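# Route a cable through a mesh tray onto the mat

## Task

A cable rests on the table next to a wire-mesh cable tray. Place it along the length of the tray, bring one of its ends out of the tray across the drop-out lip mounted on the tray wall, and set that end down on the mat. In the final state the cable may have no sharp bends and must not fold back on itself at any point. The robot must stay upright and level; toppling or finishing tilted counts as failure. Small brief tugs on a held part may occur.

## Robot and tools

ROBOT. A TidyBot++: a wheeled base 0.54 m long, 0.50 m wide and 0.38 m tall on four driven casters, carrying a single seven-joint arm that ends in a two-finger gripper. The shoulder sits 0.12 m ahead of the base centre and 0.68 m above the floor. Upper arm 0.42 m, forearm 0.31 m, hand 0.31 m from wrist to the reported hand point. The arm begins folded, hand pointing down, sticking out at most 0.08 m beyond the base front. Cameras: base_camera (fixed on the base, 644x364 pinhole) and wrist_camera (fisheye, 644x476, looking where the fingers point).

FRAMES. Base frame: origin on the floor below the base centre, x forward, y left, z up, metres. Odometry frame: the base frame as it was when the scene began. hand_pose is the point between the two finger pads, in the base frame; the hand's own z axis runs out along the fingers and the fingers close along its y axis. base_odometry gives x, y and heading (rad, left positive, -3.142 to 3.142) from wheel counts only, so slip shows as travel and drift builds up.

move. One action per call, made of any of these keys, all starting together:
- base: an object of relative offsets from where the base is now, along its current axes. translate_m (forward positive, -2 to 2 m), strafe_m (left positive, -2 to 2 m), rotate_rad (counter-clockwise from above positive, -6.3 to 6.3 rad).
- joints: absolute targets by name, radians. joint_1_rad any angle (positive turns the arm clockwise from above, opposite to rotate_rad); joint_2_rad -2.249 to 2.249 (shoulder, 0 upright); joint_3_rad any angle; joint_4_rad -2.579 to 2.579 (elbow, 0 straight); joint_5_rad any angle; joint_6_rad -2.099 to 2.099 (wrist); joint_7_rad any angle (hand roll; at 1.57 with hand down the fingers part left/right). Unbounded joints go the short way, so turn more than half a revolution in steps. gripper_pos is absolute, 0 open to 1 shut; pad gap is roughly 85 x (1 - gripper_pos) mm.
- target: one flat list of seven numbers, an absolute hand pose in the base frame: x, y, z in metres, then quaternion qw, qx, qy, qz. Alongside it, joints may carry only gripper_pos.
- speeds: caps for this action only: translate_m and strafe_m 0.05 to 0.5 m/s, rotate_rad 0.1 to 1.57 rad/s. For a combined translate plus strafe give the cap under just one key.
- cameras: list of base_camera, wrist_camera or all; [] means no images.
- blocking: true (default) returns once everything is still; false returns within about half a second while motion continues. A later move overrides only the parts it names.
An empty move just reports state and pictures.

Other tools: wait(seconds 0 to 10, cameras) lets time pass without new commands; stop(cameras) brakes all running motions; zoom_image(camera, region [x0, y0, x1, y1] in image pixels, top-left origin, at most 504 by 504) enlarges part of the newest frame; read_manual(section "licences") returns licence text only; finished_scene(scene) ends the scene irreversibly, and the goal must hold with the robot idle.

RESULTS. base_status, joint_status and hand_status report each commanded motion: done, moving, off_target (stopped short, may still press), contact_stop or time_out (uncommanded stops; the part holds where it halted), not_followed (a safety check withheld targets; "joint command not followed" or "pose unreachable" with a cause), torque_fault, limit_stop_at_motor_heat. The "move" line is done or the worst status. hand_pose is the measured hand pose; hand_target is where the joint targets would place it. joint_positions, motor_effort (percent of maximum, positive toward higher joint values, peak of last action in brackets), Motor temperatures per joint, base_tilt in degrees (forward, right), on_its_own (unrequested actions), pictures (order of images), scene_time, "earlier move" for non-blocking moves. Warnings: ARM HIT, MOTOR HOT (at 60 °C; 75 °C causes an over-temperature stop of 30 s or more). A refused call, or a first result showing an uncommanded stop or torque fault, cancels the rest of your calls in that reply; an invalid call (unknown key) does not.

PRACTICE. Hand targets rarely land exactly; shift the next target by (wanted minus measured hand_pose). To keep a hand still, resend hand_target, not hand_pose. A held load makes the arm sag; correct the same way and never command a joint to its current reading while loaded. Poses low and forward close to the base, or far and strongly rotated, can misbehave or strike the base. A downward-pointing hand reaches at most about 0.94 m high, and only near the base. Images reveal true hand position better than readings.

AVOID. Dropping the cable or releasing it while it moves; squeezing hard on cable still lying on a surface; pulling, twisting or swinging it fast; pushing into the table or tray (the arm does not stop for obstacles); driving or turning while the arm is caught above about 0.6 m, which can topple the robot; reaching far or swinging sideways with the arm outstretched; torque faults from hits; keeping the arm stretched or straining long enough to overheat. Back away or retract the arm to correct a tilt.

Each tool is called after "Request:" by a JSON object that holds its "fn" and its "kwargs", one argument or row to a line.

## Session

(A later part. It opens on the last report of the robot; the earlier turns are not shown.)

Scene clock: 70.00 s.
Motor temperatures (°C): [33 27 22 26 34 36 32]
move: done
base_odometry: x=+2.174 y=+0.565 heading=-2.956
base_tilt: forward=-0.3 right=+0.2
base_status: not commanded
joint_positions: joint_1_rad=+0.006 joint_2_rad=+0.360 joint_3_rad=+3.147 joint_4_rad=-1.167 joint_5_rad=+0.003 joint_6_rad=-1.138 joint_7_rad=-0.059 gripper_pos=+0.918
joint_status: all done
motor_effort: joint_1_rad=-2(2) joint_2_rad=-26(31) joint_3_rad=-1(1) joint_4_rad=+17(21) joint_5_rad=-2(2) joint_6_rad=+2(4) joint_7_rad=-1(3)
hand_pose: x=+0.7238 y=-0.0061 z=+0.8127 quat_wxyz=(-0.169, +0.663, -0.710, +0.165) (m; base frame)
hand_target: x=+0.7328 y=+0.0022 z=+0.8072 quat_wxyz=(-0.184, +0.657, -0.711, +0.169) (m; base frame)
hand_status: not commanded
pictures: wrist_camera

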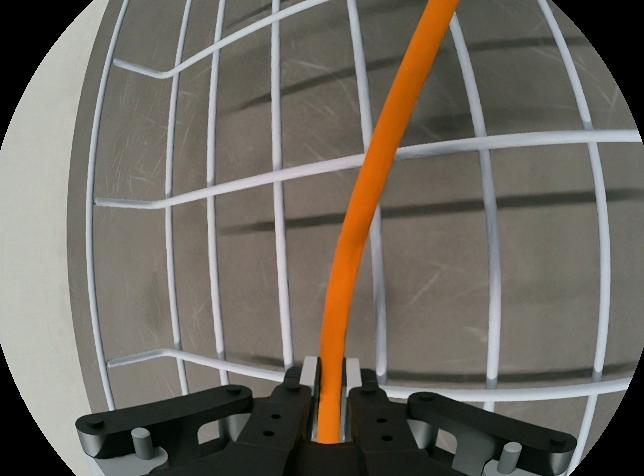

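Request:
{"fn": "move", "kwargs": {
  "joints": {"joint_2_rad":0.365,"joint_4_rad":-1.16,"joint_6_rad":-1.10,"joint_7_rad":-0.08},
  "cameras": []
}}

Request:
{"fn": "move", "kwargs": {
  "joints": {"gripper_pos":0.7},
  "cameras": ["wrist_camera"]
}}

Scene clock: 70.87 s.
Motor temperatures (°C): [33 27 22 26 34 36 32]
move: done
base_odometry: x=+2.174 y=+0.565 heading=-2.956
base_tilt: forward=-0.3 right=+0.3
base_status: not commanded
joint_positions: joint_1_rad=+0.006 joint_2_rad=+0.364 joint_3_rad=+3.147 joint_4_rad=-1.161 joint_5_rad=+0.003 joint_6_rad=-1.138 joint_7_rad=-0.059 gripper_pos=+0.918
joint_status: all done
motor_effort: joint_1_rad=-1(2) joint_2_rad=-30(30) joint_3_rad=+0(1) joint_4_rad=+20(20) joint_5_rad=-1(2) joint_6_rad=+4(5) joint_7_rad=-1(2)
hand_pose: x=+0.7263 y=-0.0061 z=+0.8131 quat_wxyz=(-0.170, +0.663, -0.710, +0.165) (m; base frame)
hand_target: x=+0.7370 y=+0.0022 z=+0.8186 quat_wxyz=(-0.188, +0.656, -0.710, +0.173) (m; base frame)
hand_status: not commanded
pictures: none
No camera images: "cameras" was empty.

Scene clock: 71.50 s.
Motor temperatures (°C): [33 27 22 26 34 36 32]
move: done
base_odometry: x=+2.174 y=+0.565 heading=-2.956
base_tilt: forward=-0.2 right=+0.2
base_status: not commanded
joint_positions: joint_1_rad=+0.006 joint_2_rad=+0.364 joint_3_rad=+3.147 joint_4_rad=-1.154 joint_5_rad=+0.003 joint_6_rad=-1.136 joint_7_rad=-0.059 gripper_pos=+0.700
joint_status: all done
motor_effort: joint_1_rad=+0(1) joint_2_rad=-28(30) joint_3_rad=+0(1) joint_4_rad=+18(20) joint_5_rad=+0(1) joint_6_rad=+2(4) joint_7_rad=-1(1)
hand_pose: x=+0.7286 y=-0.0061 z=+0.8167 quat_wxyz=(-0.173, +0.662, -0.709, +0.168) (m; base frame)
hand_target: x=+0.7370 y=+0.0022 z=+0.8186 quat_wxyz=(-0.188, +0.656, -0.710, +0.173) (m; base frame)
hand_status: not commanded
pictures: wrist_camera

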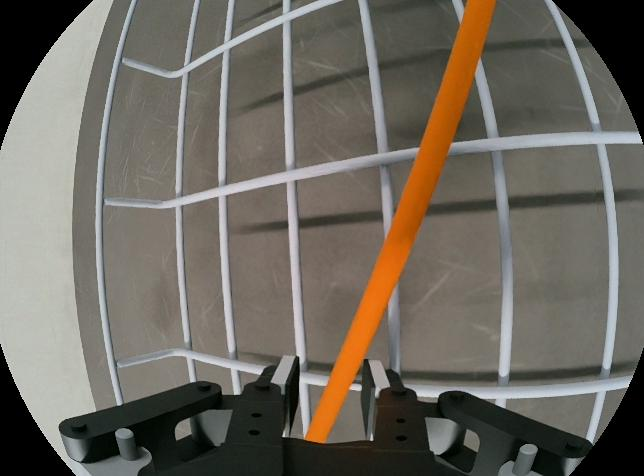

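Request:
{"fn": "move", "kwargs": {
  "joints": {"joint_2_rad":0.1,"joint_4_rad":-1.1,"joint_6_rad":-1.3,"joint_7_rad":-0.08},
  "cameras": []
}}

Request:
{"fn": "move", "kwargs": {
  "joints": {"joint_2_rad":0.0,"joint_4_rad":-0.9,"joint_6_rad":-1.6,"joint_7_rad":1.57},
  "cameras": ["wrist_camera"]
}}

Scene clock: 73.37 s.
Motor temperatures (°C): [33 27 22 26 34 36 32]
move: done
base_odometry: x=+2.174 y=+0.565 heading=-2.956
base_tilt: forward=-0.2 right=+0.2
base_status: not commanded
joint_positions: joint_1_rad=+0.006 joint_2_rad=+0.103 joint_3_rad=+3.147 joint_4_rad=-1.100 joint_5_rad=+0.003 joint_6_rad=-1.244 joint_7_rad=-0.059 gripper_pos=+0.700
joint_status: all done
motor_effort: joint_1_rad=+0(1) joint_2_rad=-21(35) joint_3_rad=+1(1) joint_4_rad=+20(23) joint_5_rad=-1(1) joint_6_rad=+5(5) joint_7_rad=-1(2)
hand_pose: x=+0.6552 y=-0.0056 z=+0.9741 quat_wxyz=(-0.245, +0.641, -0.688, +0.236) (m; base frame)
hand_target: x=+0.6403 y=+0.0021 z=+0.9650 quat_wxyz=(-0.232, +0.644, -0.697, +0.214) (m; base frame)
hand_status: not commanded
pictures: none
No camera images: "cameras" was empty.

Scene clock: 75.53 s.
Motor temperatures (°C): [33 27 22 26 34 36 32]
move: done
base_odometry: x=+2.174 y=+0.565 heading=-2.956
base_tilt: forward=-0.3 right=+0.2
base_status: not commanded
joint_positions: joint_1_rad=+0.006 joint_2_rad=+0.013 joint_3_rad=+3.147 joint_4_rad=-0.908 joint_5_rad=+0.003 joint_6_rad=-1.543 joint_7_rad=+1.510 gripper_pos=+0.700
joint_status: all done
motor_effort: joint_1_rad=+0(1) joint_2_rad=-16(23) joint_3_rad=+1(1) joint_4_rad=+17(21) joint_5_rad=-1(1) joint_6_rad=+5(6) joint_7_rad=-1(2)
hand_pose: x=+0.5700 y=-0.0048 z=+1.0502 quat_wxyz=(-0.007, +0.943, -0.035, +0.332) (m; base frame)
hand_target: x=+0.5515 y=+0.0020 z=+1.0486 quat_wxyz=(+0.000, +0.949, +0.000, +0.315) (m; base frame)
hand_status: not commanded
pictures: wrist_camera

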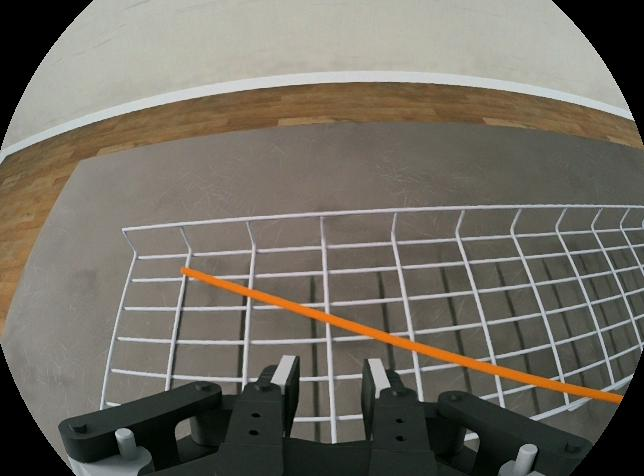

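Request:
{"fn": "move", "kwargs": {
  "base": {"strafe_m":-0.7,"translate_m":-0.01,"rotate_rad":-0.014},
  "joints": {"joint_1_rad":0,"joint_2_rad":0.0,"joint_3_rad":3.14,"joint_4_rad":-1.1,"joint_5_rad":0,"joint_6_rad":-1.65,"joint_7_rad":1.57,"gripper_pos":0.5},
  "cameras": ["wrist_camera"]
}}

Scene clock: 78.57 s.
Motor temperatures (°C): [33 27 22 26 34 36 32]
move: done
base_odometry: x=+2.055 y=+1.254 heading=-2.969
base_tilt: forward=-0.3 right=+0.2
base_status: done
joint_positions: joint_1_rad=+0.006 joint_2_rad=+0.010 joint_3_rad=+3.147 joint_4_rad=-1.091 joint_5_rad=+0.003 joint_6_rad=-1.592 joint_7_rad=+1.510 gripper_pos=+0.500
joint_status: all done
motor_effort: joint_1_rad=+0(3) joint_2_rad=-16(18) joint_3_rad=+1(4) joint_4_rad=+18(20) joint_5_rad=-1(2) joint_6_rad=+3(5) joint_7_rad=-1(3)
hand_pose: x=+0.5385 y=-0.0042 z=+0.9640 quat_wxyz=(-0.004, +0.974, -0.035, +0.222) (m; base frame)
hand_target: x=+0.5180 y=+0.0020 z=+0.9574 quat_wxyz=(+0.000, +0.981, +0.000, +0.195) (m; base frame)
hand_status: not commanded
pictures: wrist_camera

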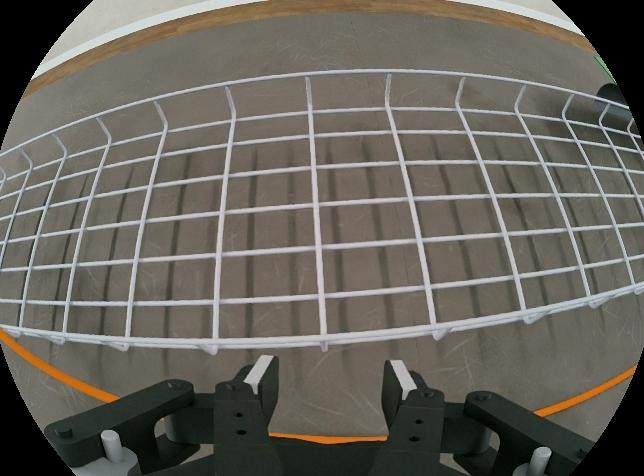

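Request:
{"fn": "move", "kwargs": {
  "joints": {"joint_2_rad":0.12,"joint_4_rad":-1.51,"joint_6_rad":-1.50,"joint_7_rad":-0.17,"gripper_pos":0.5},
  "cameras": ["wrist_camera"]
}}

Scene clock: 81.57 s.
Motor temperatures (°C): [33 27 22 26 34 36 32]
move: done
base_odometry: x=+2.055 y=+1.254 heading=-2.969
base_tilt: forward=-0.3 right=+0.3
base_status: not commanded
joint_positions: joint_1_rad=+0.006 joint_2_rad=+0.119 joint_3_rad=+3.147 joint_4_rad=-1.502 joint_5_rad=+0.003 joint_6_rad=-1.560 joint_7_rad=-0.106 gripper_pos=+0.500
joint_status: all done
motor_effort: joint_1_rad=+0(1) joint_2_rad=-19(21) joint_3_rad=+1(1) joint_4_rad=+18(19) joint_5_rad=-1(1) joint_6_rad=-1(3) joint_7_rad=-1(2)
hand_pose: x=+0.4707 y=-0.0033 z=+0.7729 quat_wxyz=(+0.016, +0.664, -0.747, -0.012) (m; base frame)
hand_target: x=+0.4868 y=+0.0019 z=+0.7697 quat_wxyz=(-0.005, +0.645, -0.764, +0.004) (m; base frame)
hand_status: not commanded
pictures: wrist_camera

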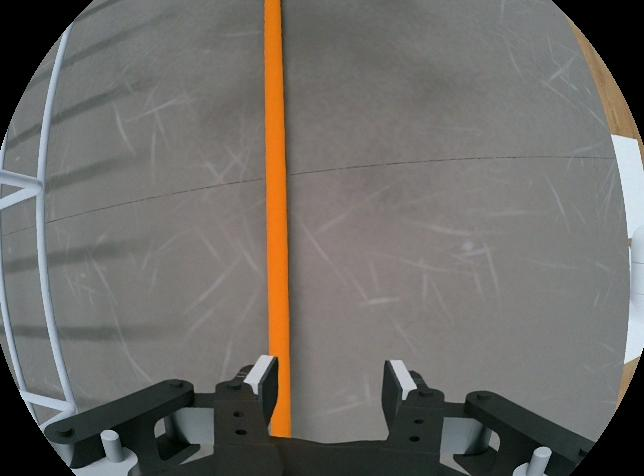

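Request:
{"fn": "move", "kwargs": {
  "joints": {"joint_2_rad":0.156,"joint_4_rad":-1.565,"joint_6_rad":-1.37,"joint_7_rad":-0.17,"gripper_pos":0.6},
  "cameras": ["wrist_camera"]
}}

Scene clock: 82.80 s.
Motor temperatures (°C): [33 27 22 26 34 36 32]
move: done
base_odometry: x=+2.055 y=+1.254 heading=-2.969
base_tilt: forward=-0.3 right=+0.3
base_status: not commanded
joint_positions: joint_1_rad=+0.006 joint_2_rad=+0.159 joint_3_rad=+3.147 joint_4_rad=-1.556 joint_5_rad=+0.003 joint_6_rad=-1.428 joint_7_rad=-0.109 gripper_pos=+0.600
joint_status: all done
motor_effort: joint_1_rad=+0(1) joint_2_rad=-21(22) joint_3_rad=+1(1) joint_4_rad=+17(19) joint_5_rad=+0(1) joint_6_rad=+0(1) joint_7_rad=-1(2)
hand_pose: x=+0.4963 y=-0.0036 z=+0.7406 quat_wxyz=(+0.002, +0.664, -0.748, +0.001) (m; base frame)
hand_target: x=+0.5109 y=+0.0019 z=+0.7395 quat_wxyz=(-0.019, +0.645, -0.764, +0.016) (m; base frame)
hand_status: not commanded
pictures: wrist_camera

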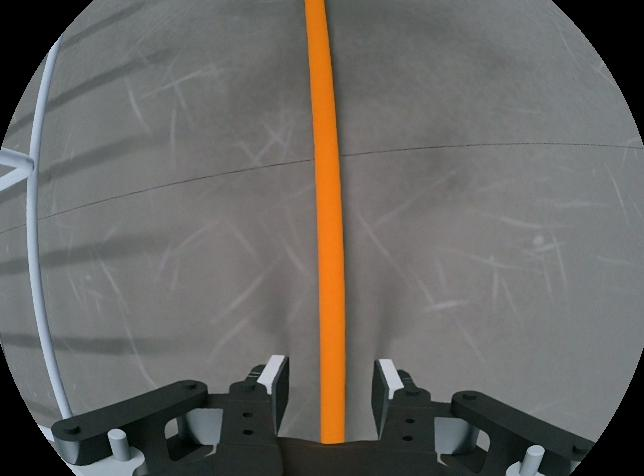

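Request:
{"fn": "move", "kwargs": {
  "joints": {"joint_2_rad":0.156,"joint_4_rad":-1.585,"joint_6_rad":-1.355,"joint_7_rad":-0.17},
  "cameras": []
}}

Request:
{"fn": "move", "kwargs": {
  "joints": {"gripper_pos":0.93},
  "cameras": ["wrist_camera"]
}}

Scene clock: 83.53 s.
Motor temperatures (°C): [33 27 22 26 34 36 32]
move: done
base_odometry: x=+2.055 y=+1.254 heading=-2.969
base_tilt: forward=-0.2 right=+0.1
base_status: not commanded
joint_positions: joint_1_rad=+0.006 joint_2_rad=+0.159 joint_3_rad=+3.147 joint_4_rad=-1.577 joint_5_rad=+0.003 joint_6_rad=-1.413 joint_7_rad=-0.109 gripper_pos=+0.600
joint_status: all done
motor_effort: joint_1_rad=+0(0) joint_2_rad=-21(22) joint_3_rad=+1(1) joint_4_rad=+17(19) joint_5_rad=+0(1) joint_6_rad=+0(2) joint_7_rad=-1(2)
hand_pose: x=+0.4934 y=-0.0036 z=+0.7342 quat_wxyz=(+0.004, +0.664, -0.748, -0.001) (m; base frame)
hand_target: x=+0.5084 y=+0.0019 z=+0.7333 quat_wxyz=(-0.018, +0.645, -0.764, +0.015) (m; base frame)
hand_status: not commanded
pictures: none
No camera images: "cameras" was empty.

Scene clock: 84.27 s.
Motor temperatures (°C): [33 27 22 26 34 36 32]
move: done
base_odometry: x=+2.055 y=+1.254 heading=-2.969
base_tilt: forward=-0.3 right=+0.2
base_status: not commanded
joint_positions: joint_1_rad=+0.006 joint_2_rad=+0.159 joint_3_rad=+3.147 joint_4_rad=-1.577 joint_5_rad=+0.003 joint_6_rad=-1.413 joint_7_rad=-0.109 gripper_pos=+0.916
joint_status: all done
motor_effort: joint_1_rad=+0(1) joint_2_rad=-21(21) joint_3_rad=+1(1) joint_4_rad=+18(18) joint_5_rad=-1(1) joint_6_rad=-1(1) joint_7_rad=-1(2)
hand_pose: x=+0.4934 y=-0.0036 z=+0.7342 quat_wxyz=(+0.004, +0.664, -0.748, -0.001) (m; base frame)
hand_target: x=+0.5084 y=+0.0019 z=+0.7333 quat_wxyz=(-0.018, +0.645, -0.764, +0.015) (m; base frame)
hand_status: not commanded
pictures: wrist_camera

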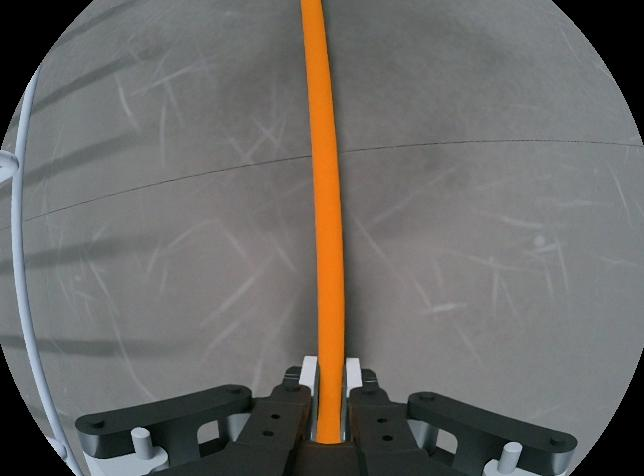

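Request:
{"fn": "move", "kwargs": {
  "joints": {"joint_2_rad":0.16,"joint_4_rad":-1.03,"joint_6_rad":-1.75,"joint_7_rad":-0.13},
  "cameras": []
}}

Request:
{"fn": "move", "kwargs": {
  "joints": {"joint_2_rad":0.40,"joint_4_rad":-0.91,"joint_6_rad":-1.33,"joint_7_rad":-0.08},
  "cameras": ["wrist_camera"]
}}

Scene clock: 86.23 s.
Motor temperatures (°C): [33 27 22 26 34 36 32]
move: done
base_odometry: x=+2.055 y=+1.254 heading=-2.970
base_tilt: forward=-0.3 right=+0.3
base_status: not commanded
joint_positions: joint_1_rad=+0.006 joint_2_rad=+0.163 joint_3_rad=+3.147 joint_4_rad=-1.043 joint_5_rad=+0.003 joint_6_rad=-1.689 joint_7_rad=-0.109 gripper_pos=+0.916
joint_status: all done
motor_effort: joint_1_rad=+0(1) joint_2_rad=-22(25) joint_3_rad=+1(1) joint_4_rad=+19(27) joint_5_rad=+0(1) joint_6_rad=+2(10) joint_7_rad=-1(2)
hand_pose: x=+0.5570 y=-0.0041 z=+0.9070 quat_wxyz=(-0.090, +0.658, -0.743, +0.084) (m; base frame)
hand_target: x=+0.5402 y=+0.0019 z=+0.9090 quat_wxyz=(-0.076, +0.657, -0.747, +0.066) (m; base frame)
hand_status: not commanded
pictures: none
No camera images: "cameras" was empty.

Scene clock: 87.80 s.
Motor temperatures (°C): [33 27 22 26 34 36 32]
move: done
base_odometry: x=+2.055 y=+1.254 heading=-2.970
base_tilt: forward=-0.3 right=+0.2
base_status: not commanded
joint_positions: joint_1_rad=+0.006 joint_2_rad=+0.416 joint_3_rad=+3.147 joint_4_rad=-0.923 joint_5_rad=+0.003 joint_6_rad=-1.401 joint_7_rad=-0.109 gripper_pos=+0.916
joint_status: all done
motor_effort: joint_1_rad=-1(1) joint_2_rad=-31(35) joint_3_rad=+0(1) joint_4_rad=+20(21) joint_5_rad=-1(1) joint_6_rad=+4(4) joint_7_rad=+0(3)
hand_pose: x=+0.7166 y=-0.0055 z=+0.8526 quat_wxyz=(-0.146, +0.650, -0.733, +0.136) (m; base frame)
hand_target: x=+0.7362 y=+0.0021 z=+0.8775 quat_wxyz=(-0.183, +0.657, -0.711, +0.168) (m; base frame)
hand_status: not commanded
pictures: wrist_camera

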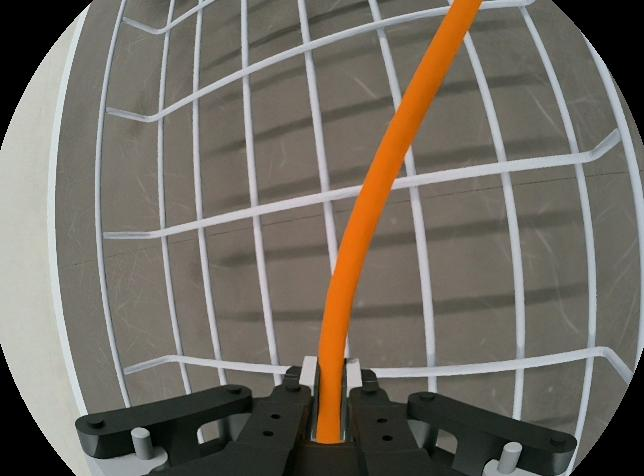

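Request:
{"fn": "move", "kwargs": {
  "joints": {"joint_2_rad":0.37,"joint_4_rad":-1.14,"joint_6_rad":-1.12,"joint_7_rad":-0.08},
  "cameras": ["wrist_camera"]
}}

Scene clock: 89.17 s.
Motor temperatures (°C): [33 27 22 26 34 36 32]
move: done
base_odometry: x=+2.055 y=+1.254 heading=-2.970
base_tilt: forward=-0.3 right=+0.2
base_status: not commanded
joint_positions: joint_1_rad=+0.006 joint_2_rad=+0.395 joint_3_rad=+3.147 joint_4_rad=-1.129 joint_5_rad=+0.004 joint_6_rad=-1.192 joint_7_rad=-0.109 gripper_pos=+0.916
joint_status: all done
motor_effort: joint_1_rad=-2(5) joint_2_rad=-32(32) joint_3_rad=-1(4) joint_4_rad=+20(21) joint_5_rad=-2(4) joint_6_rad=+4(4) joint_7_rad=-1(2)
hand_pose: x=+0.7235 y=-0.0063 z=+0.8017 quat_wxyz=(-0.155, +0.649, -0.731, +0.144) (m; base frame)
hand_target: x=+0.7373 y=+0.0022 z=+0.8218 quat_wxyz=(-0.186, +0.657, -0.710, +0.171) (m; base frame)
hand_status: not commanded
pictures: wrist_camera

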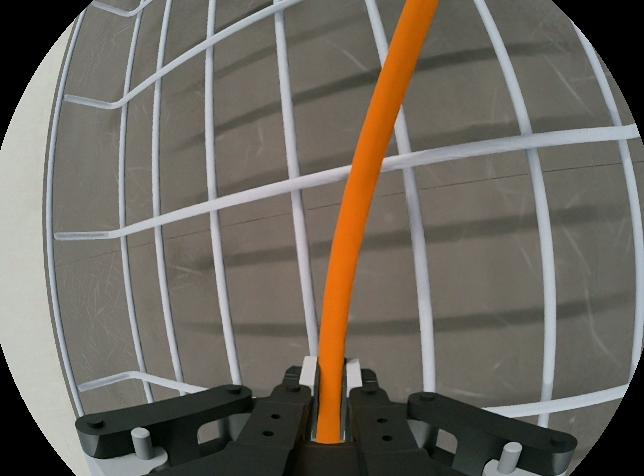

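Request:
{"fn": "move", "kwargs": {
  "joints": {"joint_2_rad":0.37,"joint_4_rad":-1.11,"joint_6_rad":-1.15,"joint_7_rad":-0.08},
  "cameras": []
}}

Request:
{"fn": "move", "kwargs": {
  "joints": {"gripper_pos":0.7},
  "cameras": ["wrist_camera"]
}}

Request:
{"fn": "move", "kwargs": {
  "joints": {"joint_2_rad":0.1,"joint_4_rad":-1.1,"joint_6_rad":-1.3,"joint_7_rad":-0.08},
  "cameras": []
}}

Request:
{"fn": "move", "kwargs": {
  "joints": {"joint_2_rad":0.0,"joint_4_rad":-0.9,"joint_6_rad":-1.6,"joint_7_rad":1.60},
  "cameras": ["wrist_camera"]
}}

Scene clock: 90.03 s.
Motor temperatures (°C): [33 28 22 26 34 36 32]
move: done
base_odometry: x=+2.055 y=+1.254 heading=-2.970
base_tilt: forward=-0.2 right=+0.2
base_status: not commanded
joint_positions: joint_1_rad=+0.006 joint_2_rad=+0.392 joint_3_rad=+3.147 joint_4_rad=-1.113 joint_5_rad=+0.004 joint_6_rad=-1.191 joint_7_rad=-0.109 gripper_pos=+0.916
joint_status: all done
motor_effort: joint_1_rad=+0(2) joint_2_rad=-31(33) joint_3_rad=+1(1) joint_4_rad=+20(22) joint_5_rad=-1(2) joint_6_rad=+3(4) joint_7_rad=-1(1)
hand_pose: x=+0.7275 y=-0.0063 z=+0.8101 quat_wxyz=(-0.161, +0.647, -0.730, +0.150) (m; base frame)
hand_target: x=+0.7366 y=+0.0022 z=+0.8312 quat_wxyz=(-0.186, +0.657, -0.710, +0.171) (m; base frame)
hand_status: not commanded
pictures: none
No camera images: "cameras" was empty.

Scene clock: 90.67 s.
Motor temperatures (°C): [33 28 22 26 34 36 32]
move: done
base_odometry: x=+2.055 y=+1.254 heading=-2.970
base_tilt: forward=-0.3 right=+0.2
base_status: not commanded
joint_positions: joint_1_rad=+0.007 joint_2_rad=+0.391 joint_3_rad=+3.147 joint_4_rad=-1.112 joint_5_rad=+0.005 joint_6_rad=-1.191 joint_7_rad=-0.109 gripper_pos=+0.700
joint_status: all done
motor_effort: joint_1_rad=-2(6) joint_2_rad=-31(32) joint_3_rad=-1(4) joint_4_rad=+20(20) joint_5_rad=-2(4) joint_6_rad=+3(3) joint_7_rad=-1(2)
hand_pose: x=+0.7277 y=-0.0074 z=+0.8112 quat_wxyz=(-0.162, +0.647, -0.730, +0.152) (m; base frame)
hand_target: x=+0.7366 y=+0.0022 z=+0.8312 quat_wxyz=(-0.186, +0.657, -0.710, +0.171) (m; base frame)
hand_status: not commanded
pictures: wrist_camera

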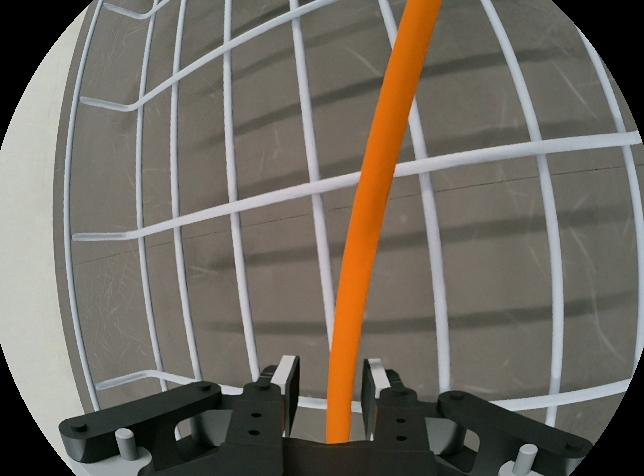

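Scene clock: 92.23 s.
Motor temperatures (°C): [33 28 22 26 34 36 32]
move: done
base_odometry: x=+2.055 y=+1.254 heading=-2.970
base_tilt: forward=-0.2 right=+0.2
base_status: not commanded
joint_positions: joint_1_rad=+0.007 joint_2_rad=+0.103 joint_3_rad=+3.147 joint_4_rad=-1.101 joint_5_rad=+0.005 joint_6_rad=-1.246 joint_7_rad=-0.109 gripper_pos=+0.700
joint_status: all done
motor_effort: joint_1_rad=+0(2) joint_2_rad=-20(35) joint_3_rad=+1(1) joint_4_rad=+20(22) joint_5_rad=-1(2) joint_6_rad=+5(5) joint_7_rad=-1(3)
hand_pose: x=+0.6544 y=-0.0068 z=+0.9732 quat_wxyz=(-0.249, +0.624, -0.705, +0.230) (m; base frame)
hand_target: x=+0.6403 y=+0.0021 z=+0.9650 quat_wxyz=(-0.232, +0.644, -0.697, +0.214) (m; base frame)
hand_status: not commanded
pictures: none
No camera images: "cameras" was empty.

Scene clock: 94.43 s.
Motor temperatures (°C): [33 28 22 26 34 36 32]
move: done
base_odometry: x=+2.055 y=+1.254 heading=-2.970
base_tilt: forward=-0.3 right=+0.3
base_status: not commanded
joint_positions: joint_1_rad=+0.007 joint_2_rad=+0.013 joint_3_rad=+3.147 joint_4_rad=-0.908 joint_5_rad=+0.005 joint_6_rad=-1.543 joint_7_rad=+1.540 gripper_pos=+0.700
joint_status: all done
motor_effort: joint_1_rad=+0(0) joint_2_rad=-15(22) joint_3_rad=+1(1) joint_4_rad=+18(21) joint_5_rad=+0(1) joint_6_rad=+5(6) joint_7_rad=-1(2)
hand_pose: x=+0.5700 y=-0.0059 z=+1.0501 quat_wxyz=(-0.001, +0.943, -0.021, +0.332) (m; base frame)
hand_target: x=+0.5515 y=+0.0020 z=+1.0486 quat_wxyz=(+0.004, +0.949, +0.015, +0.315) (m; base frame)
hand_status: not commanded
pictures: wrist_camera

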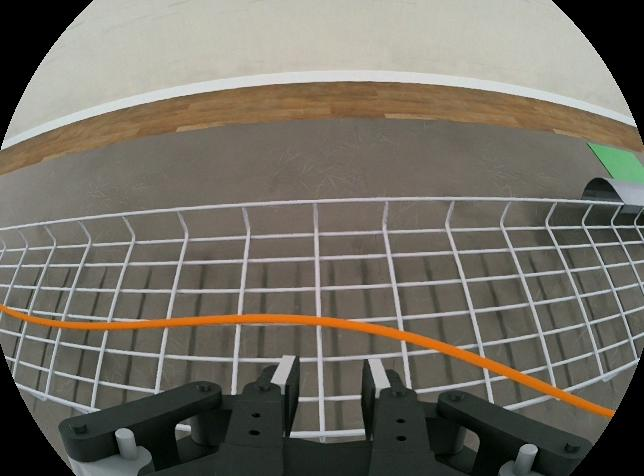

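Request:
{"fn": "move", "kwargs": {
  "base": {"strafe_m":-0.88},
  "joints": {"joint_1_rad":0,"joint_2_rad":0.0,"joint_3_rad":3.14,"joint_4_rad":-1.1,"joint_5_rad":0,"joint_6_rad":-1.65,"joint_7_rad":1.57,"gripper_pos":0.5},
  "cameras": ["wrist_camera"]
}}

Scene clock: 99.00 s.
Motor temperatures (°C): [33 28 22 26 34 36 32]
move: done
base_odometry: x=+1.904 y=+2.121 heading=-2.969
base_tilt: forward=-0.3 right=+0.2
base_status: done
joint_positions: joint_1_rad=+0.007 joint_2_rad=+0.011 joint_3_rad=+3.147 joint_4_rad=-1.091 joint_5_rad=+0.005 joint_6_rad=-1.593 joint_7_rad=+1.540 gripper_pos=+0.500
joint_status: all done
motor_effort: joint_1_rad=+0(3) joint_2_rad=-17(18) joint_3_rad=+1(3) joint_4_rad=+18(20) joint_5_rad=+0(1) joint_6_rad=+4(5) joint_7_rad=-1(2)
hand_pose: x=+0.5387 y=-0.0055 z=+0.9636 quat_wxyz=(+0.000, +0.975, -0.022, +0.221) (m; base frame)
hand_target: x=+0.5180 y=+0.0020 z=+0.9574 quat_wxyz=(+0.000, +0.981, +0.000, +0.195) (m; base frame)
hand_status: not commanded
pictures: wrist_camera

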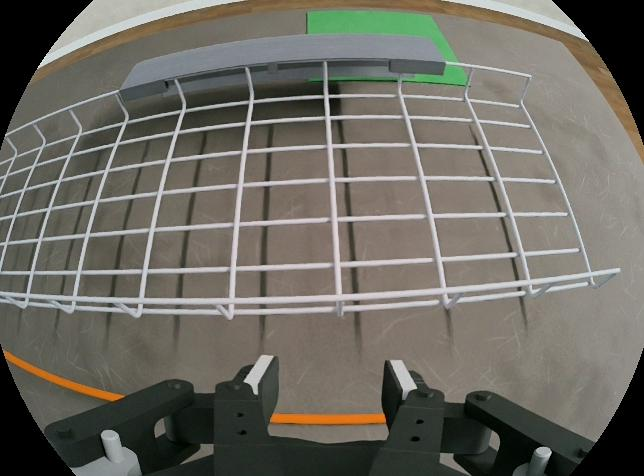

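Request:
{"fn": "move", "kwargs": {
  "base": {"translate_m":0.02},
  "joints": {"joint_2_rad":0.13,"joint_4_rad":-1.52,"joint_6_rad":-1.43,"joint_7_rad":-0.13,"gripper_pos":0.5},
  "cameras": ["wrist_camera"]
}}

Scene clock: 101.80 s.
Motor temperatures (°C): [33 28 22 26 34 36 32]
move: done
base_odometry: x=+1.884 y=+2.118 heading=-2.970
base_tilt: forward=-0.3 right=+0.3
base_status: done
joint_positions: joint_1_rad=+0.007 joint_2_rad=+0.130 joint_3_rad=+3.147 joint_4_rad=-1.512 joint_5_rad=+0.005 joint_6_rad=-1.492 joint_7_rad=-0.066 gripper_pos=+0.500
joint_status: all done
motor_effort: joint_1_rad=+0(1) joint_2_rad=-20(22) joint_3_rad=+1(1) joint_4_rad=+18(20) joint_5_rad=+0(1) joint_6_rad=+0(4) joint_7_rad=+0(3)
hand_pose: x=+0.4897 y=-0.0048 z=+0.7653 quat_wxyz=(-0.001, +0.679, -0.734, +0.005) (m; base frame)
hand_target: x=+0.5061 y=+0.0019 z=+0.7634 quat_wxyz=(-0.023, +0.660, -0.751, +0.020) (m; base frame)
hand_status: not commanded
pictures: wrist_camera

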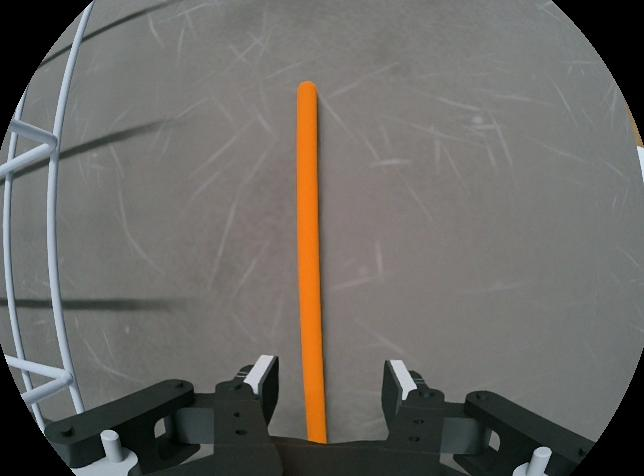

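Request:
{"fn": "move", "kwargs": {
  "joints": {"joint_2_rad":0.160,"joint_4_rad":-1.583,"joint_6_rad":-1.355,"joint_7_rad":-0.13,"gripper_pos":0.6},
  "cameras": ["wrist_camera"]
}}

Scene clock: 102.80 s.
Motor temperatures (°C): [33 28 22 26 34 36 32]
move: done
base_odometry: x=+1.884 y=+2.118 heading=-2.970
base_tilt: forward=-0.2 right=+0.3
base_status: not commanded
joint_positions: joint_1_rad=+0.007 joint_2_rad=+0.161 joint_3_rad=+3.147 joint_4_rad=-1.576 joint_5_rad=+0.005 joint_6_rad=-1.415 joint_7_rad=-0.069 gripper_pos=+0.600
joint_status: all done
motor_effort: joint_1_rad=+0(1) joint_2_rad=-21(23) joint_3_rad=+1(1) joint_4_rad=+18(19) joint_5_rad=+0(1) joint_6_rad=-1(1) joint_7_rad=+0(3)
hand_pose: x=+0.4932 y=-0.0049 z=+0.7337 quat_wxyz=(+0.006, +0.678, -0.735, -0.002) (m; base frame)
hand_target: x=+0.5093 y=+0.0019 z=+0.7323 quat_wxyz=(-0.016, +0.660, -0.751, +0.014) (m; base frame)
hand_status: not commanded
pictures: wrist_camera

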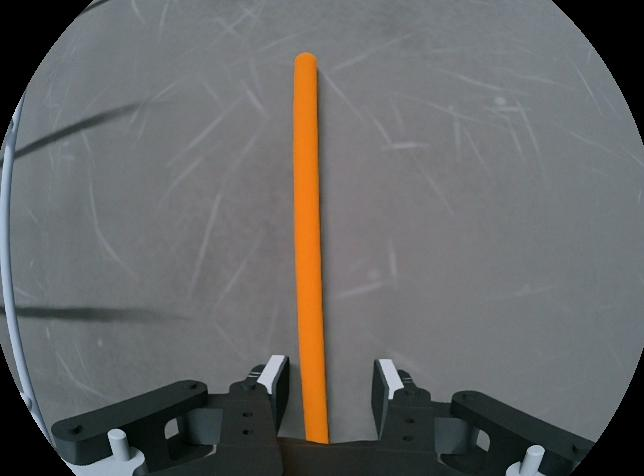

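Request:
{"fn": "move", "kwargs": {
  "joints": {"gripper_pos":0.93},
  "cameras": []
}}

Request:
{"fn": "move", "kwargs": {
  "joints": {"joint_2_rad":0.16,"joint_4_rad":-1.03,"joint_6_rad":-1.75,"joint_7_rad":-0.13},
  "cameras": ["wrist_camera"]
}}

Request:
{"fn": "move", "kwargs": {
  "joints": {"joint_2_rad":0.43,"joint_4_rad":-0.83,"joint_6_rad":-1.33,"joint_7_rad":-0.08},
  "cameras": ["wrist_camera"]
}}

Scene clock: 103.70 s.
Motor temperatures (°C): [33 28 22 26 34 36 32]
move: done
base_odometry: x=+1.884 y=+2.118 heading=-2.970
base_tilt: forward=-0.2 right=+0.3
base_status: not commanded
joint_positions: joint_1_rad=+0.007 joint_2_rad=+0.161 joint_3_rad=+3.147 joint_4_rad=-1.576 joint_5_rad=+0.005 joint_6_rad=-1.414 joint_7_rad=-0.069 gripper_pos=+0.918
joint_status: all done
motor_effort: joint_1_rad=+0(1) joint_2_rad=-20(21) joint_3_rad=+1(1) joint_4_rad=+17(18) joint_5_rad=-1(1) joint_6_rad=+0(1) joint_7_rad=-1(2)
hand_pose: x=+0.4937 y=-0.0049 z=+0.7338 quat_wxyz=(+0.005, +0.678, -0.735, -0.001) (m; base frame)
hand_target: x=+0.5093 y=+0.0019 z=+0.7323 quat_wxyz=(-0.016, +0.660, -0.751, +0.014) (m; base frame)
hand_status: not commanded
pictures: none
No camera images: "cameras" was empty.

Scene clock: 105.47 s.
Motor temperatures (°C): [33 28 22 26 34 36 32]
move: done
base_odometry: x=+1.884 y=+2.118 heading=-2.970
base_tilt: forward=-0.3 right=+0.2
base_status: not commanded
joint_positions: joint_1_rad=+0.007 joint_2_rad=+0.165 joint_3_rad=+3.147 joint_4_rad=-1.042 joint_5_rad=+0.005 joint_6_rad=-1.689 joint_7_rad=-0.069 gripper_pos=+0.918
joint_status: all done
motor_effort: joint_1_rad=+0(1) joint_2_rad=-22(23) joint_3_rad=+1(1) joint_4_rad=+18(20) joint_5_rad=-1(1) joint_6_rad=+2(2) joint_7_rad=-1(2)
hand_pose: x=+0.5575 y=-0.0055 z=+0.9070 quat_wxyz=(-0.087, +0.672, -0.730, +0.086) (m; base frame)
hand_target: x=+0.5402 y=+0.0019 z=+0.9090 quat_wxyz=(-0.076, +0.657, -0.747, +0.066) (m; base frame)
hand_status: not commanded
pictures: wrist_camera

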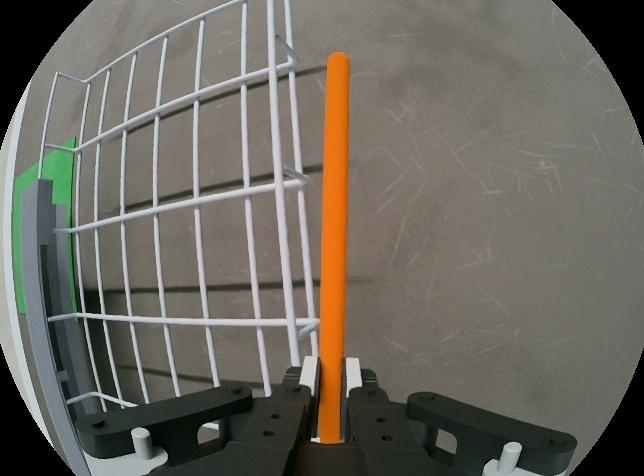

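Scene clock: 107.13 s.
Motor temperatures (°C): [33 28 22 26 34 36 32]
move: done
base_odometry: x=+1.884 y=+2.118 heading=-2.970
base_tilt: forward=-0.3 right=+0.2
base_status: not commanded
joint_positions: joint_1_rad=+0.007 joint_2_rad=+0.449 joint_3_rad=+3.147 joint_4_rad=-0.842 joint_5_rad=+0.005 joint_6_rad=-1.397 joint_7_rad=-0.069 gripper_pos=+0.918
joint_status: all done
motor_effort: joint_1_rad=+0(1) joint_2_rad=-33(37) joint_3_rad=+0(1) joint_4_rad=+20(21) joint_5_rad=+0(1) joint_6_rad=+4(4) joint_7_rad=-1(2)
hand_pose: x=+0.7403 y=-0.0073 z=+0.8677 quat_wxyz=(-0.161, +0.661, -0.716, +0.157) (m; base frame)
hand_target: x=+0.7568 y=+0.0021 z=+0.8953 quat_wxyz=(-0.200, +0.653, -0.707, +0.184) (m; base frame)
hand_status: not commanded
pictures: wrist_camera

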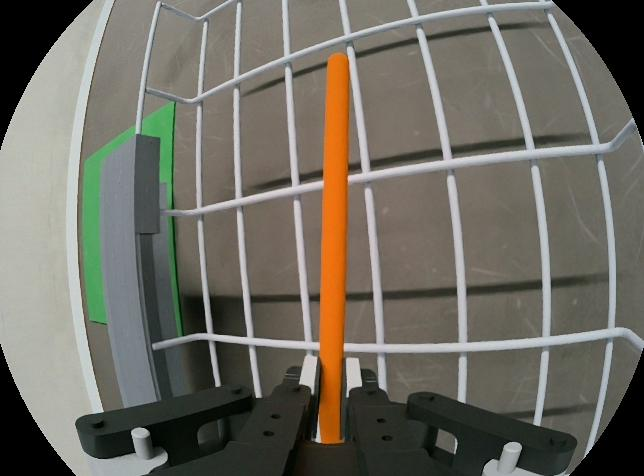

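Request:
{"fn": "move", "kwargs": {

}}

Scene clock: 107.77 s.
Motor temperatures (°C): [33 28 22 26 34 36 32]
base_odometry: x=+1.884 y=+2.118 heading=-2.970
base_tilt: forward=-0.2 right=+0.3
base_status: not commanded
joint_positions: joint_1_rad=+0.007 joint_2_rad=+0.449 joint_3_rad=+3.147 joint_4_rad=-0.842 joint_5_rad=+0.005 joint_6_rad=-1.396 joint_7_rad=-0.069 gripper_pos=+0.918
joint_status: all done
motor_effort: joint_1_rad=-1(1) joint_2_rad=-33(37) joint_3_rad=+0(1) joint_4_rad=+20(21) joint_5_rad=+0(1) joint_6_rad=+3(4) joint_7_rad=-1(2)
hand_pose: x=+0.7405 y=-0.0073 z=+0.8678 quat_wxyz=(-0.161, +0.661, -0.716, +0.157) (m; base frame)
hand_target: x=+0.7568 y=+0.0021 z=+0.8953 quat_wxyz=(-0.200, +0.653, -0.707, +0.184) (m; base frame)
hand_status: not commanded
pictures: base_camera, wrist_camera

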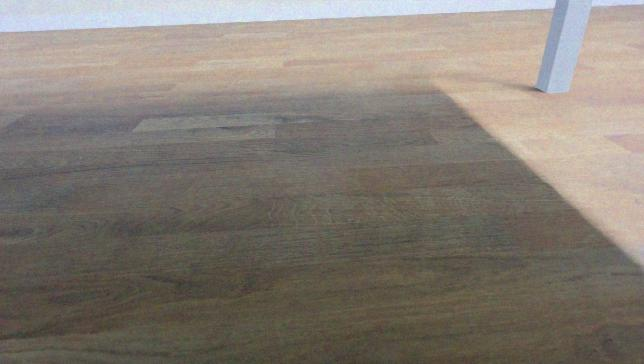

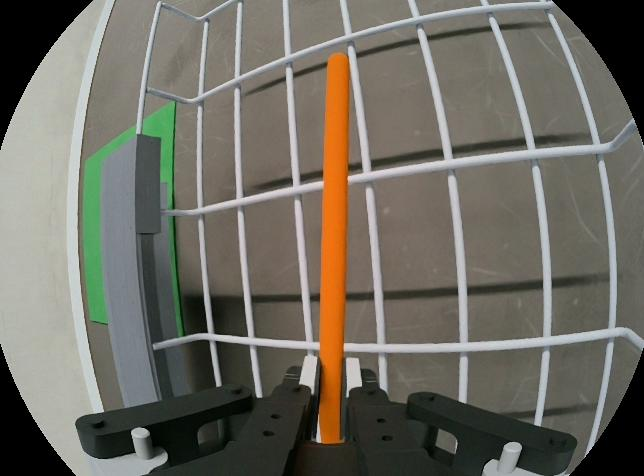

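Request:
{"fn": "move", "kwargs": {
  "joints": {"joint_2_rad": 0.485, "joint_4_rad": -0.93, "joint_6_rad": -1.17, "joint_7_rad": 0.25}
}}

Scene clock: 110.20 s.
Motor temperatures (°C): [33 28 22 26 34 36 32]
move: done
base_odometry: x=+1.884 y=+2.118 heading=-2.970
base_tilt: forward=-0.2 right=+0.3
base_status: not commanded
joint_positions: joint_1_rad=+0.007 joint_2_rad=+0.500 joint_3_rad=+3.147 joint_4_rad=-0.923 joint_5_rad=+0.005 joint_6_rad=-1.237 joint_7_rad=+0.191 gripper_pos=+0.918
joint_status: all done
motor_effort: joint_1_rad=+0(1) joint_2_rad=-35(38) joint_3_rad=+1(1) joint_4_rad=+21(22) joint_5_rad=+0(1) joint_6_rad=+3(4) joint_7_rad=-1(3)
hand_pose: x=+0.7757 y=-0.0077 z=+0.8212 quat_wxyz=(-0.148, +0.746, -0.622, +0.187) (m; base frame)
hand_target: x=+0.7902 y=+0.0022 z=+0.8385 quat_wxyz=(-0.169, +0.760, -0.589, +0.217) (m; base frame)
hand_status: not commanded
pictures: base_camera, wrist_camera

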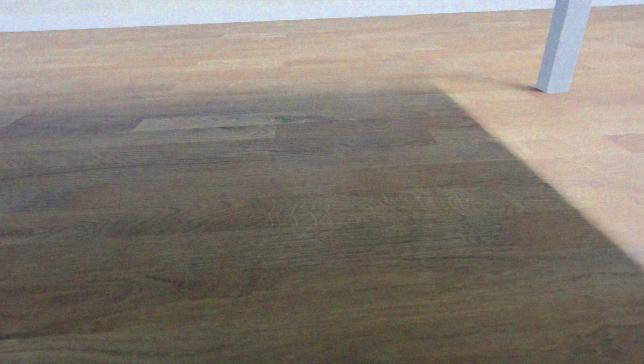

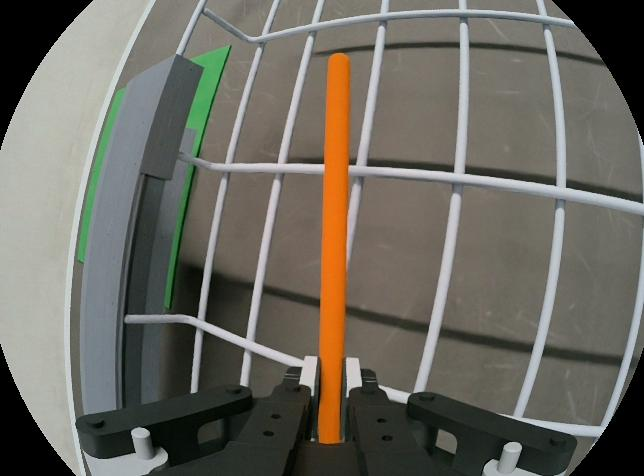

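Request:
{"fn": "move", "kwargs": {
  "joints": {"joint_2_rad": 0.485, "joint_4_rad": -0.955, "joint_6_rad": -1.125},
  "cameras": ["wrist_camera"]
}}

Request:
{"fn": "move", "kwargs": {
  "joints": {"gripper_pos": 0.7}
}}

Scene clock: 110.87 s.
Motor temperatures (°C): [33 28 22 26 34 36 32]
move: done
base_odometry: x=+1.884 y=+2.118 heading=-2.970
base_tilt: forward=-0.2 right=+0.2
base_status: not commanded
joint_positions: joint_1_rad=+0.007 joint_2_rad=+0.500 joint_3_rad=+3.147 joint_4_rad=-0.948 joint_5_rad=+0.005 joint_6_rad=-1.188 joint_7_rad=+0.191 gripper_pos=+0.918
joint_status: all done
motor_effort: joint_1_rad=+0(0) joint_2_rad=-35(36) joint_3_rad=+0(1) joint_4_rad=+20(22) joint_5_rad=+0(1) joint_6_rad=+4(5) joint_7_rad=-1(2)
hand_pose: x=+0.7837 y=-0.0078 z=+0.8173 quat_wxyz=(-0.155, +0.743, -0.620, +0.196) (m; base frame)
hand_target: x=+0.7965 y=+0.0022 z=+0.8341 quat_wxyz=(-0.175, +0.758, -0.588, +0.224) (m; base frame)
hand_status: not commanded
pictures: wrist_camera

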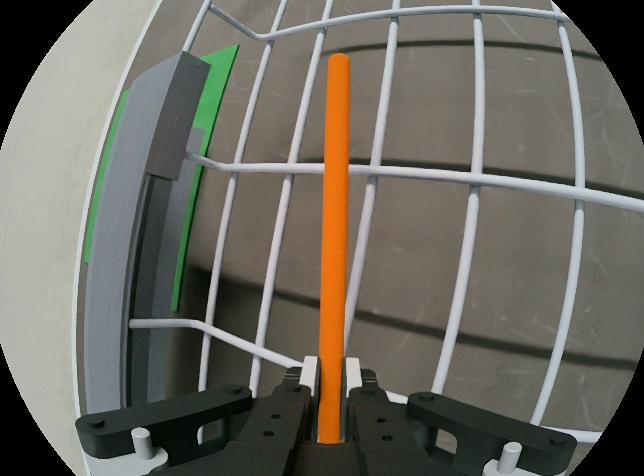

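Scene clock: 111.50 s.
Motor temperatures (°C): [33 28 22 26 34 36 32]
move: done
base_odometry: x=+1.884 y=+2.118 heading=-2.970
base_tilt: forward=-0.3 right=+0.3
base_status: not commanded
joint_positions: joint_1_rad=+0.007 joint_2_rad=+0.500 joint_3_rad=+3.147 joint_4_rad=-0.948 joint_5_rad=+0.005 joint_6_rad=-1.185 joint_7_rad=+0.191 gripper_pos=+0.700
joint_status: all done
motor_effort: joint_1_rad=+0(0) joint_2_rad=-35(35) joint_3_rad=+0(1) joint_4_rad=+20(21) joint_5_rad=+0(1) joint_6_rad=+4(4) joint_7_rad=-1(2)
hand_pose: x=+0.7843 y=-0.0078 z=+0.8177 quat_wxyz=(-0.156, +0.743, -0.620, +0.197) (m; base frame)
hand_target: x=+0.7965 y=+0.0022 z=+0.8341 quat_wxyz=(-0.175, +0.758, -0.588, +0.224) (m; base frame)
hand_status: not commanded
pictures: base_camera, wrist_camera

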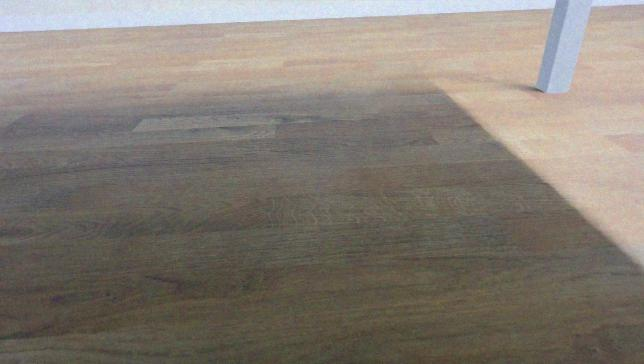

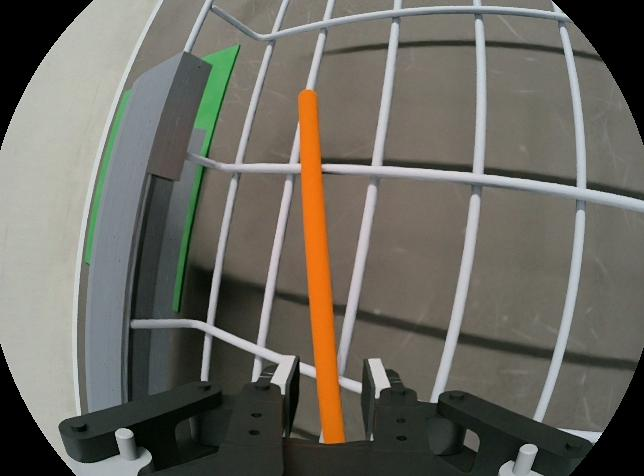

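Request:
{"fn": "move", "kwargs": {
  "joints": {"joint_2_rad": 0.35, "joint_4_rad": -0.9, "joint_6_rad": -1.25},
  "cameras": []
}}

Request:
{"fn": "move", "kwargs": {
  "joints": {"joint_2_rad": 0.1, "joint_4_rad": -0.8, "joint_6_rad": -1.6, "joint_7_rad": 1.6}
}}

Scene clock: 113.00 s.
Motor temperatures (°C): [33 28 22 26 34 36 32]
move: done
base_odometry: x=+1.884 y=+2.118 heading=-2.970
base_tilt: forward=-0.3 right=+0.2
base_status: not commanded
joint_positions: joint_1_rad=+0.007 joint_2_rad=+0.357 joint_3_rad=+3.147 joint_4_rad=-0.900 joint_5_rad=+0.005 joint_6_rad=-1.207 joint_7_rad=+0.191 gripper_pos=+0.700
joint_status: all done
motor_effort: joint_1_rad=+0(1) joint_2_rad=-31(40) joint_3_rad=+0(1) joint_4_rad=+20(23) joint_5_rad=+0(1) joint_6_rad=+5(5) joint_7_rad=-1(1)
hand_pose: x=+0.7600 y=-0.0076 z=+0.9308 quat_wxyz=(-0.207, +0.724, -0.604, +0.260) (m; base frame)
hand_target: x=+0.7479 y=+0.0021 z=+0.9268 quat_wxyz=(-0.194, +0.750, -0.582, +0.249) (m; base frame)
hand_status: not commanded
pictures: none
No camera images: "cameras" was empty.

Scene clock: 115.00 s.
Motor temperatures (°C): [33 28 22 26 34 36 32]
move: done
base_odometry: x=+1.884 y=+2.118 heading=-2.970
base_tilt: forward=-0.3 right=+0.2
base_status: not commanded
joint_positions: joint_1_rad=+0.007 joint_2_rad=+0.107 joint_3_rad=+3.147 joint_4_rad=-0.807 joint_5_rad=+0.005 joint_6_rad=-1.543 joint_7_rad=+1.537 gripper_pos=+0.700
joint_status: all done
motor_effort: joint_1_rad=+0(1) joint_2_rad=-19(33) joint_3_rad=+1(1) joint_4_rad=+17(22) joint_5_rad=-1(1) joint_6_rad=+5(6) joint_7_rad=-1(2)
hand_pose: x=+0.6097 y=-0.0062 z=+1.0514 quat_wxyz=(-0.001, +0.942, -0.023, +0.336) (m; base frame)
hand_target: x=+0.5936 y=+0.0020 z=+1.0465 quat_wxyz=(+0.004, +0.949, +0.015, +0.315) (m; base frame)
hand_status: not commanded
pictures: base_camera, wrist_camera

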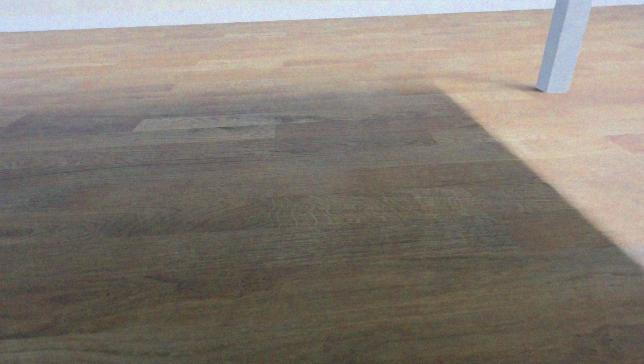

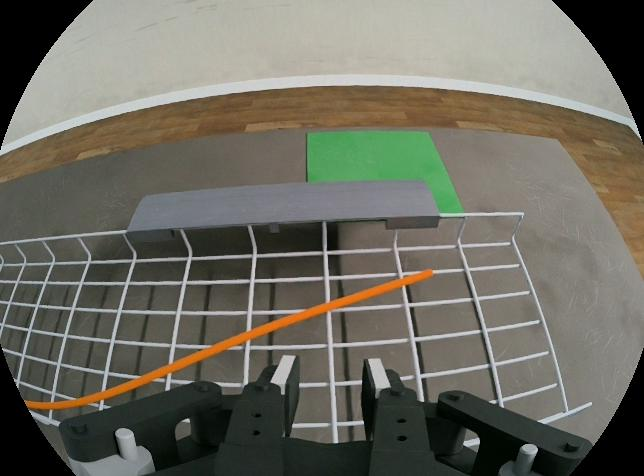

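Request:
{"fn": "move", "kwargs": {
  "joints": {"joint_1_rad": -0.7, "joint_2_rad": 0.0, "joint_4_rad": -0.8, "joint_6_rad": -1.4, "joint_7_rad": 1.6}
}}

Scene clock: 117.23 s.
Motor temperatures (°C): [33 28 22 26 34 36 32]
move: done
base_odometry: x=+1.884 y=+2.118 heading=-2.970
base_tilt: forward=-0.2 right=+0.2
base_status: not commanded
joint_positions: joint_1_rad=-0.675 joint_2_rad=+0.018 joint_3_rad=+3.147 joint_4_rad=-0.807 joint_5_rad=+0.005 joint_6_rad=-1.467 joint_7_rad=+1.539 gripper_pos=+0.700
joint_status: all done
motor_effort: joint_1_rad=-1(2) joint_2_rad=-15(20) joint_3_rad=+1(2) joint_4_rad=+17(19) joint_5_rad=+0(1) joint_6_rad=+6(6) joint_7_rad=-1(3)
hand_pose: x=+0.4893 y=+0.2931 z=+1.1104 quat_wxyz=(-0.139, +0.865, +0.285, +0.388) (m; base frame)
hand_target: x=+0.4826 y=+0.3090 z=+1.1384 quat_wxyz=(-0.150, +0.832, +0.318, +0.428) (m; base frame)
hand_status: not commanded
pictures: base_camera, wrist_camera

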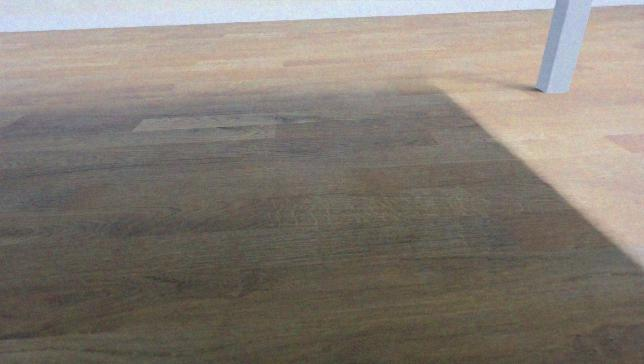

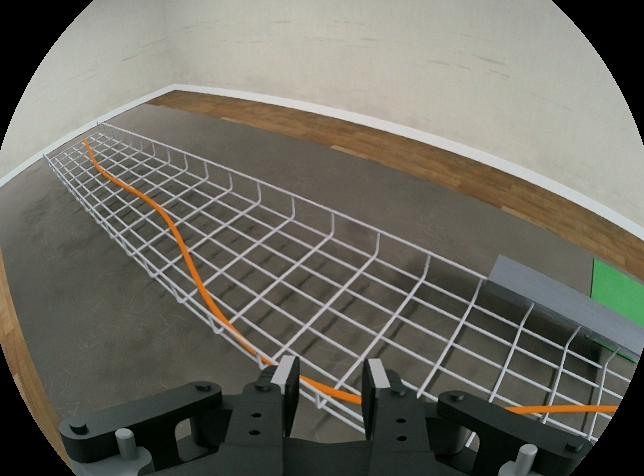

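Request:
{"fn": "zoom_image", "kwargs": {
  "camera": "wrist_camera",
  "region": [140, 200, 460, 440]
}}

Scaled by 1.575.

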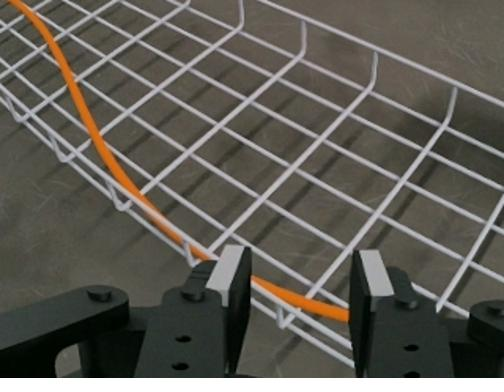

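Request:
{"fn": "move", "kwargs": {
  "joints": {"joint_1_rad": -0.82, "joint_2_rad": 0.15, "joint_4_rad": -1.0, "joint_6_rad": -1.65, "joint_7_rad": 1.6},
  "cameras": ["wrist_camera"]
}}

Scene clock: 119.07 s.
Motor temperatures (°C): [33 28 22 26 34 36 32]
move: done
base_odometry: x=+1.884 y=+2.118 heading=-2.970
base_tilt: forward=-0.2 right=+0.2
base_status: not commanded
joint_positions: joint_1_rad=-0.796 joint_2_rad=+0.163 joint_3_rad=+3.147 joint_4_rad=-1.000 joint_5_rad=+0.005 joint_6_rad=-1.593 joint_7_rad=+1.539 gripper_pos=+0.700
joint_status: all done
motor_effort: joint_1_rad=-1(1) joint_2_rad=-22(27) joint_3_rad=+1(1) joint_4_rad=+18(21) joint_5_rad=+0(1) joint_6_rad=+3(7) joint_7_rad=-1(2)
hand_pose: x=+0.4524 y=+0.3369 z=+0.9333 quat_wxyz=(-0.074, +0.912, +0.363, +0.177) (m; base frame)
hand_target: x=+0.4273 y=+0.3334 z=+0.9330 quat_wxyz=(-0.066, +0.898, +0.407, +0.157) (m; base frame)
hand_status: not commanded
pictures: wrist_camera

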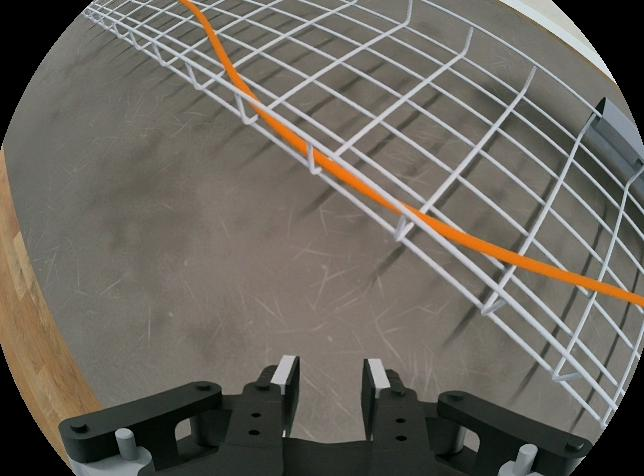

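Request:
{"fn": "zoom_image", "kwargs": {
  "camera": "wrist_camera",
  "region": [180, 50, 500, 290]
}}

Scaled by 1.575.

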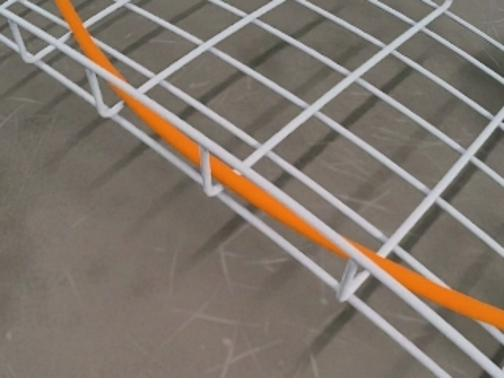

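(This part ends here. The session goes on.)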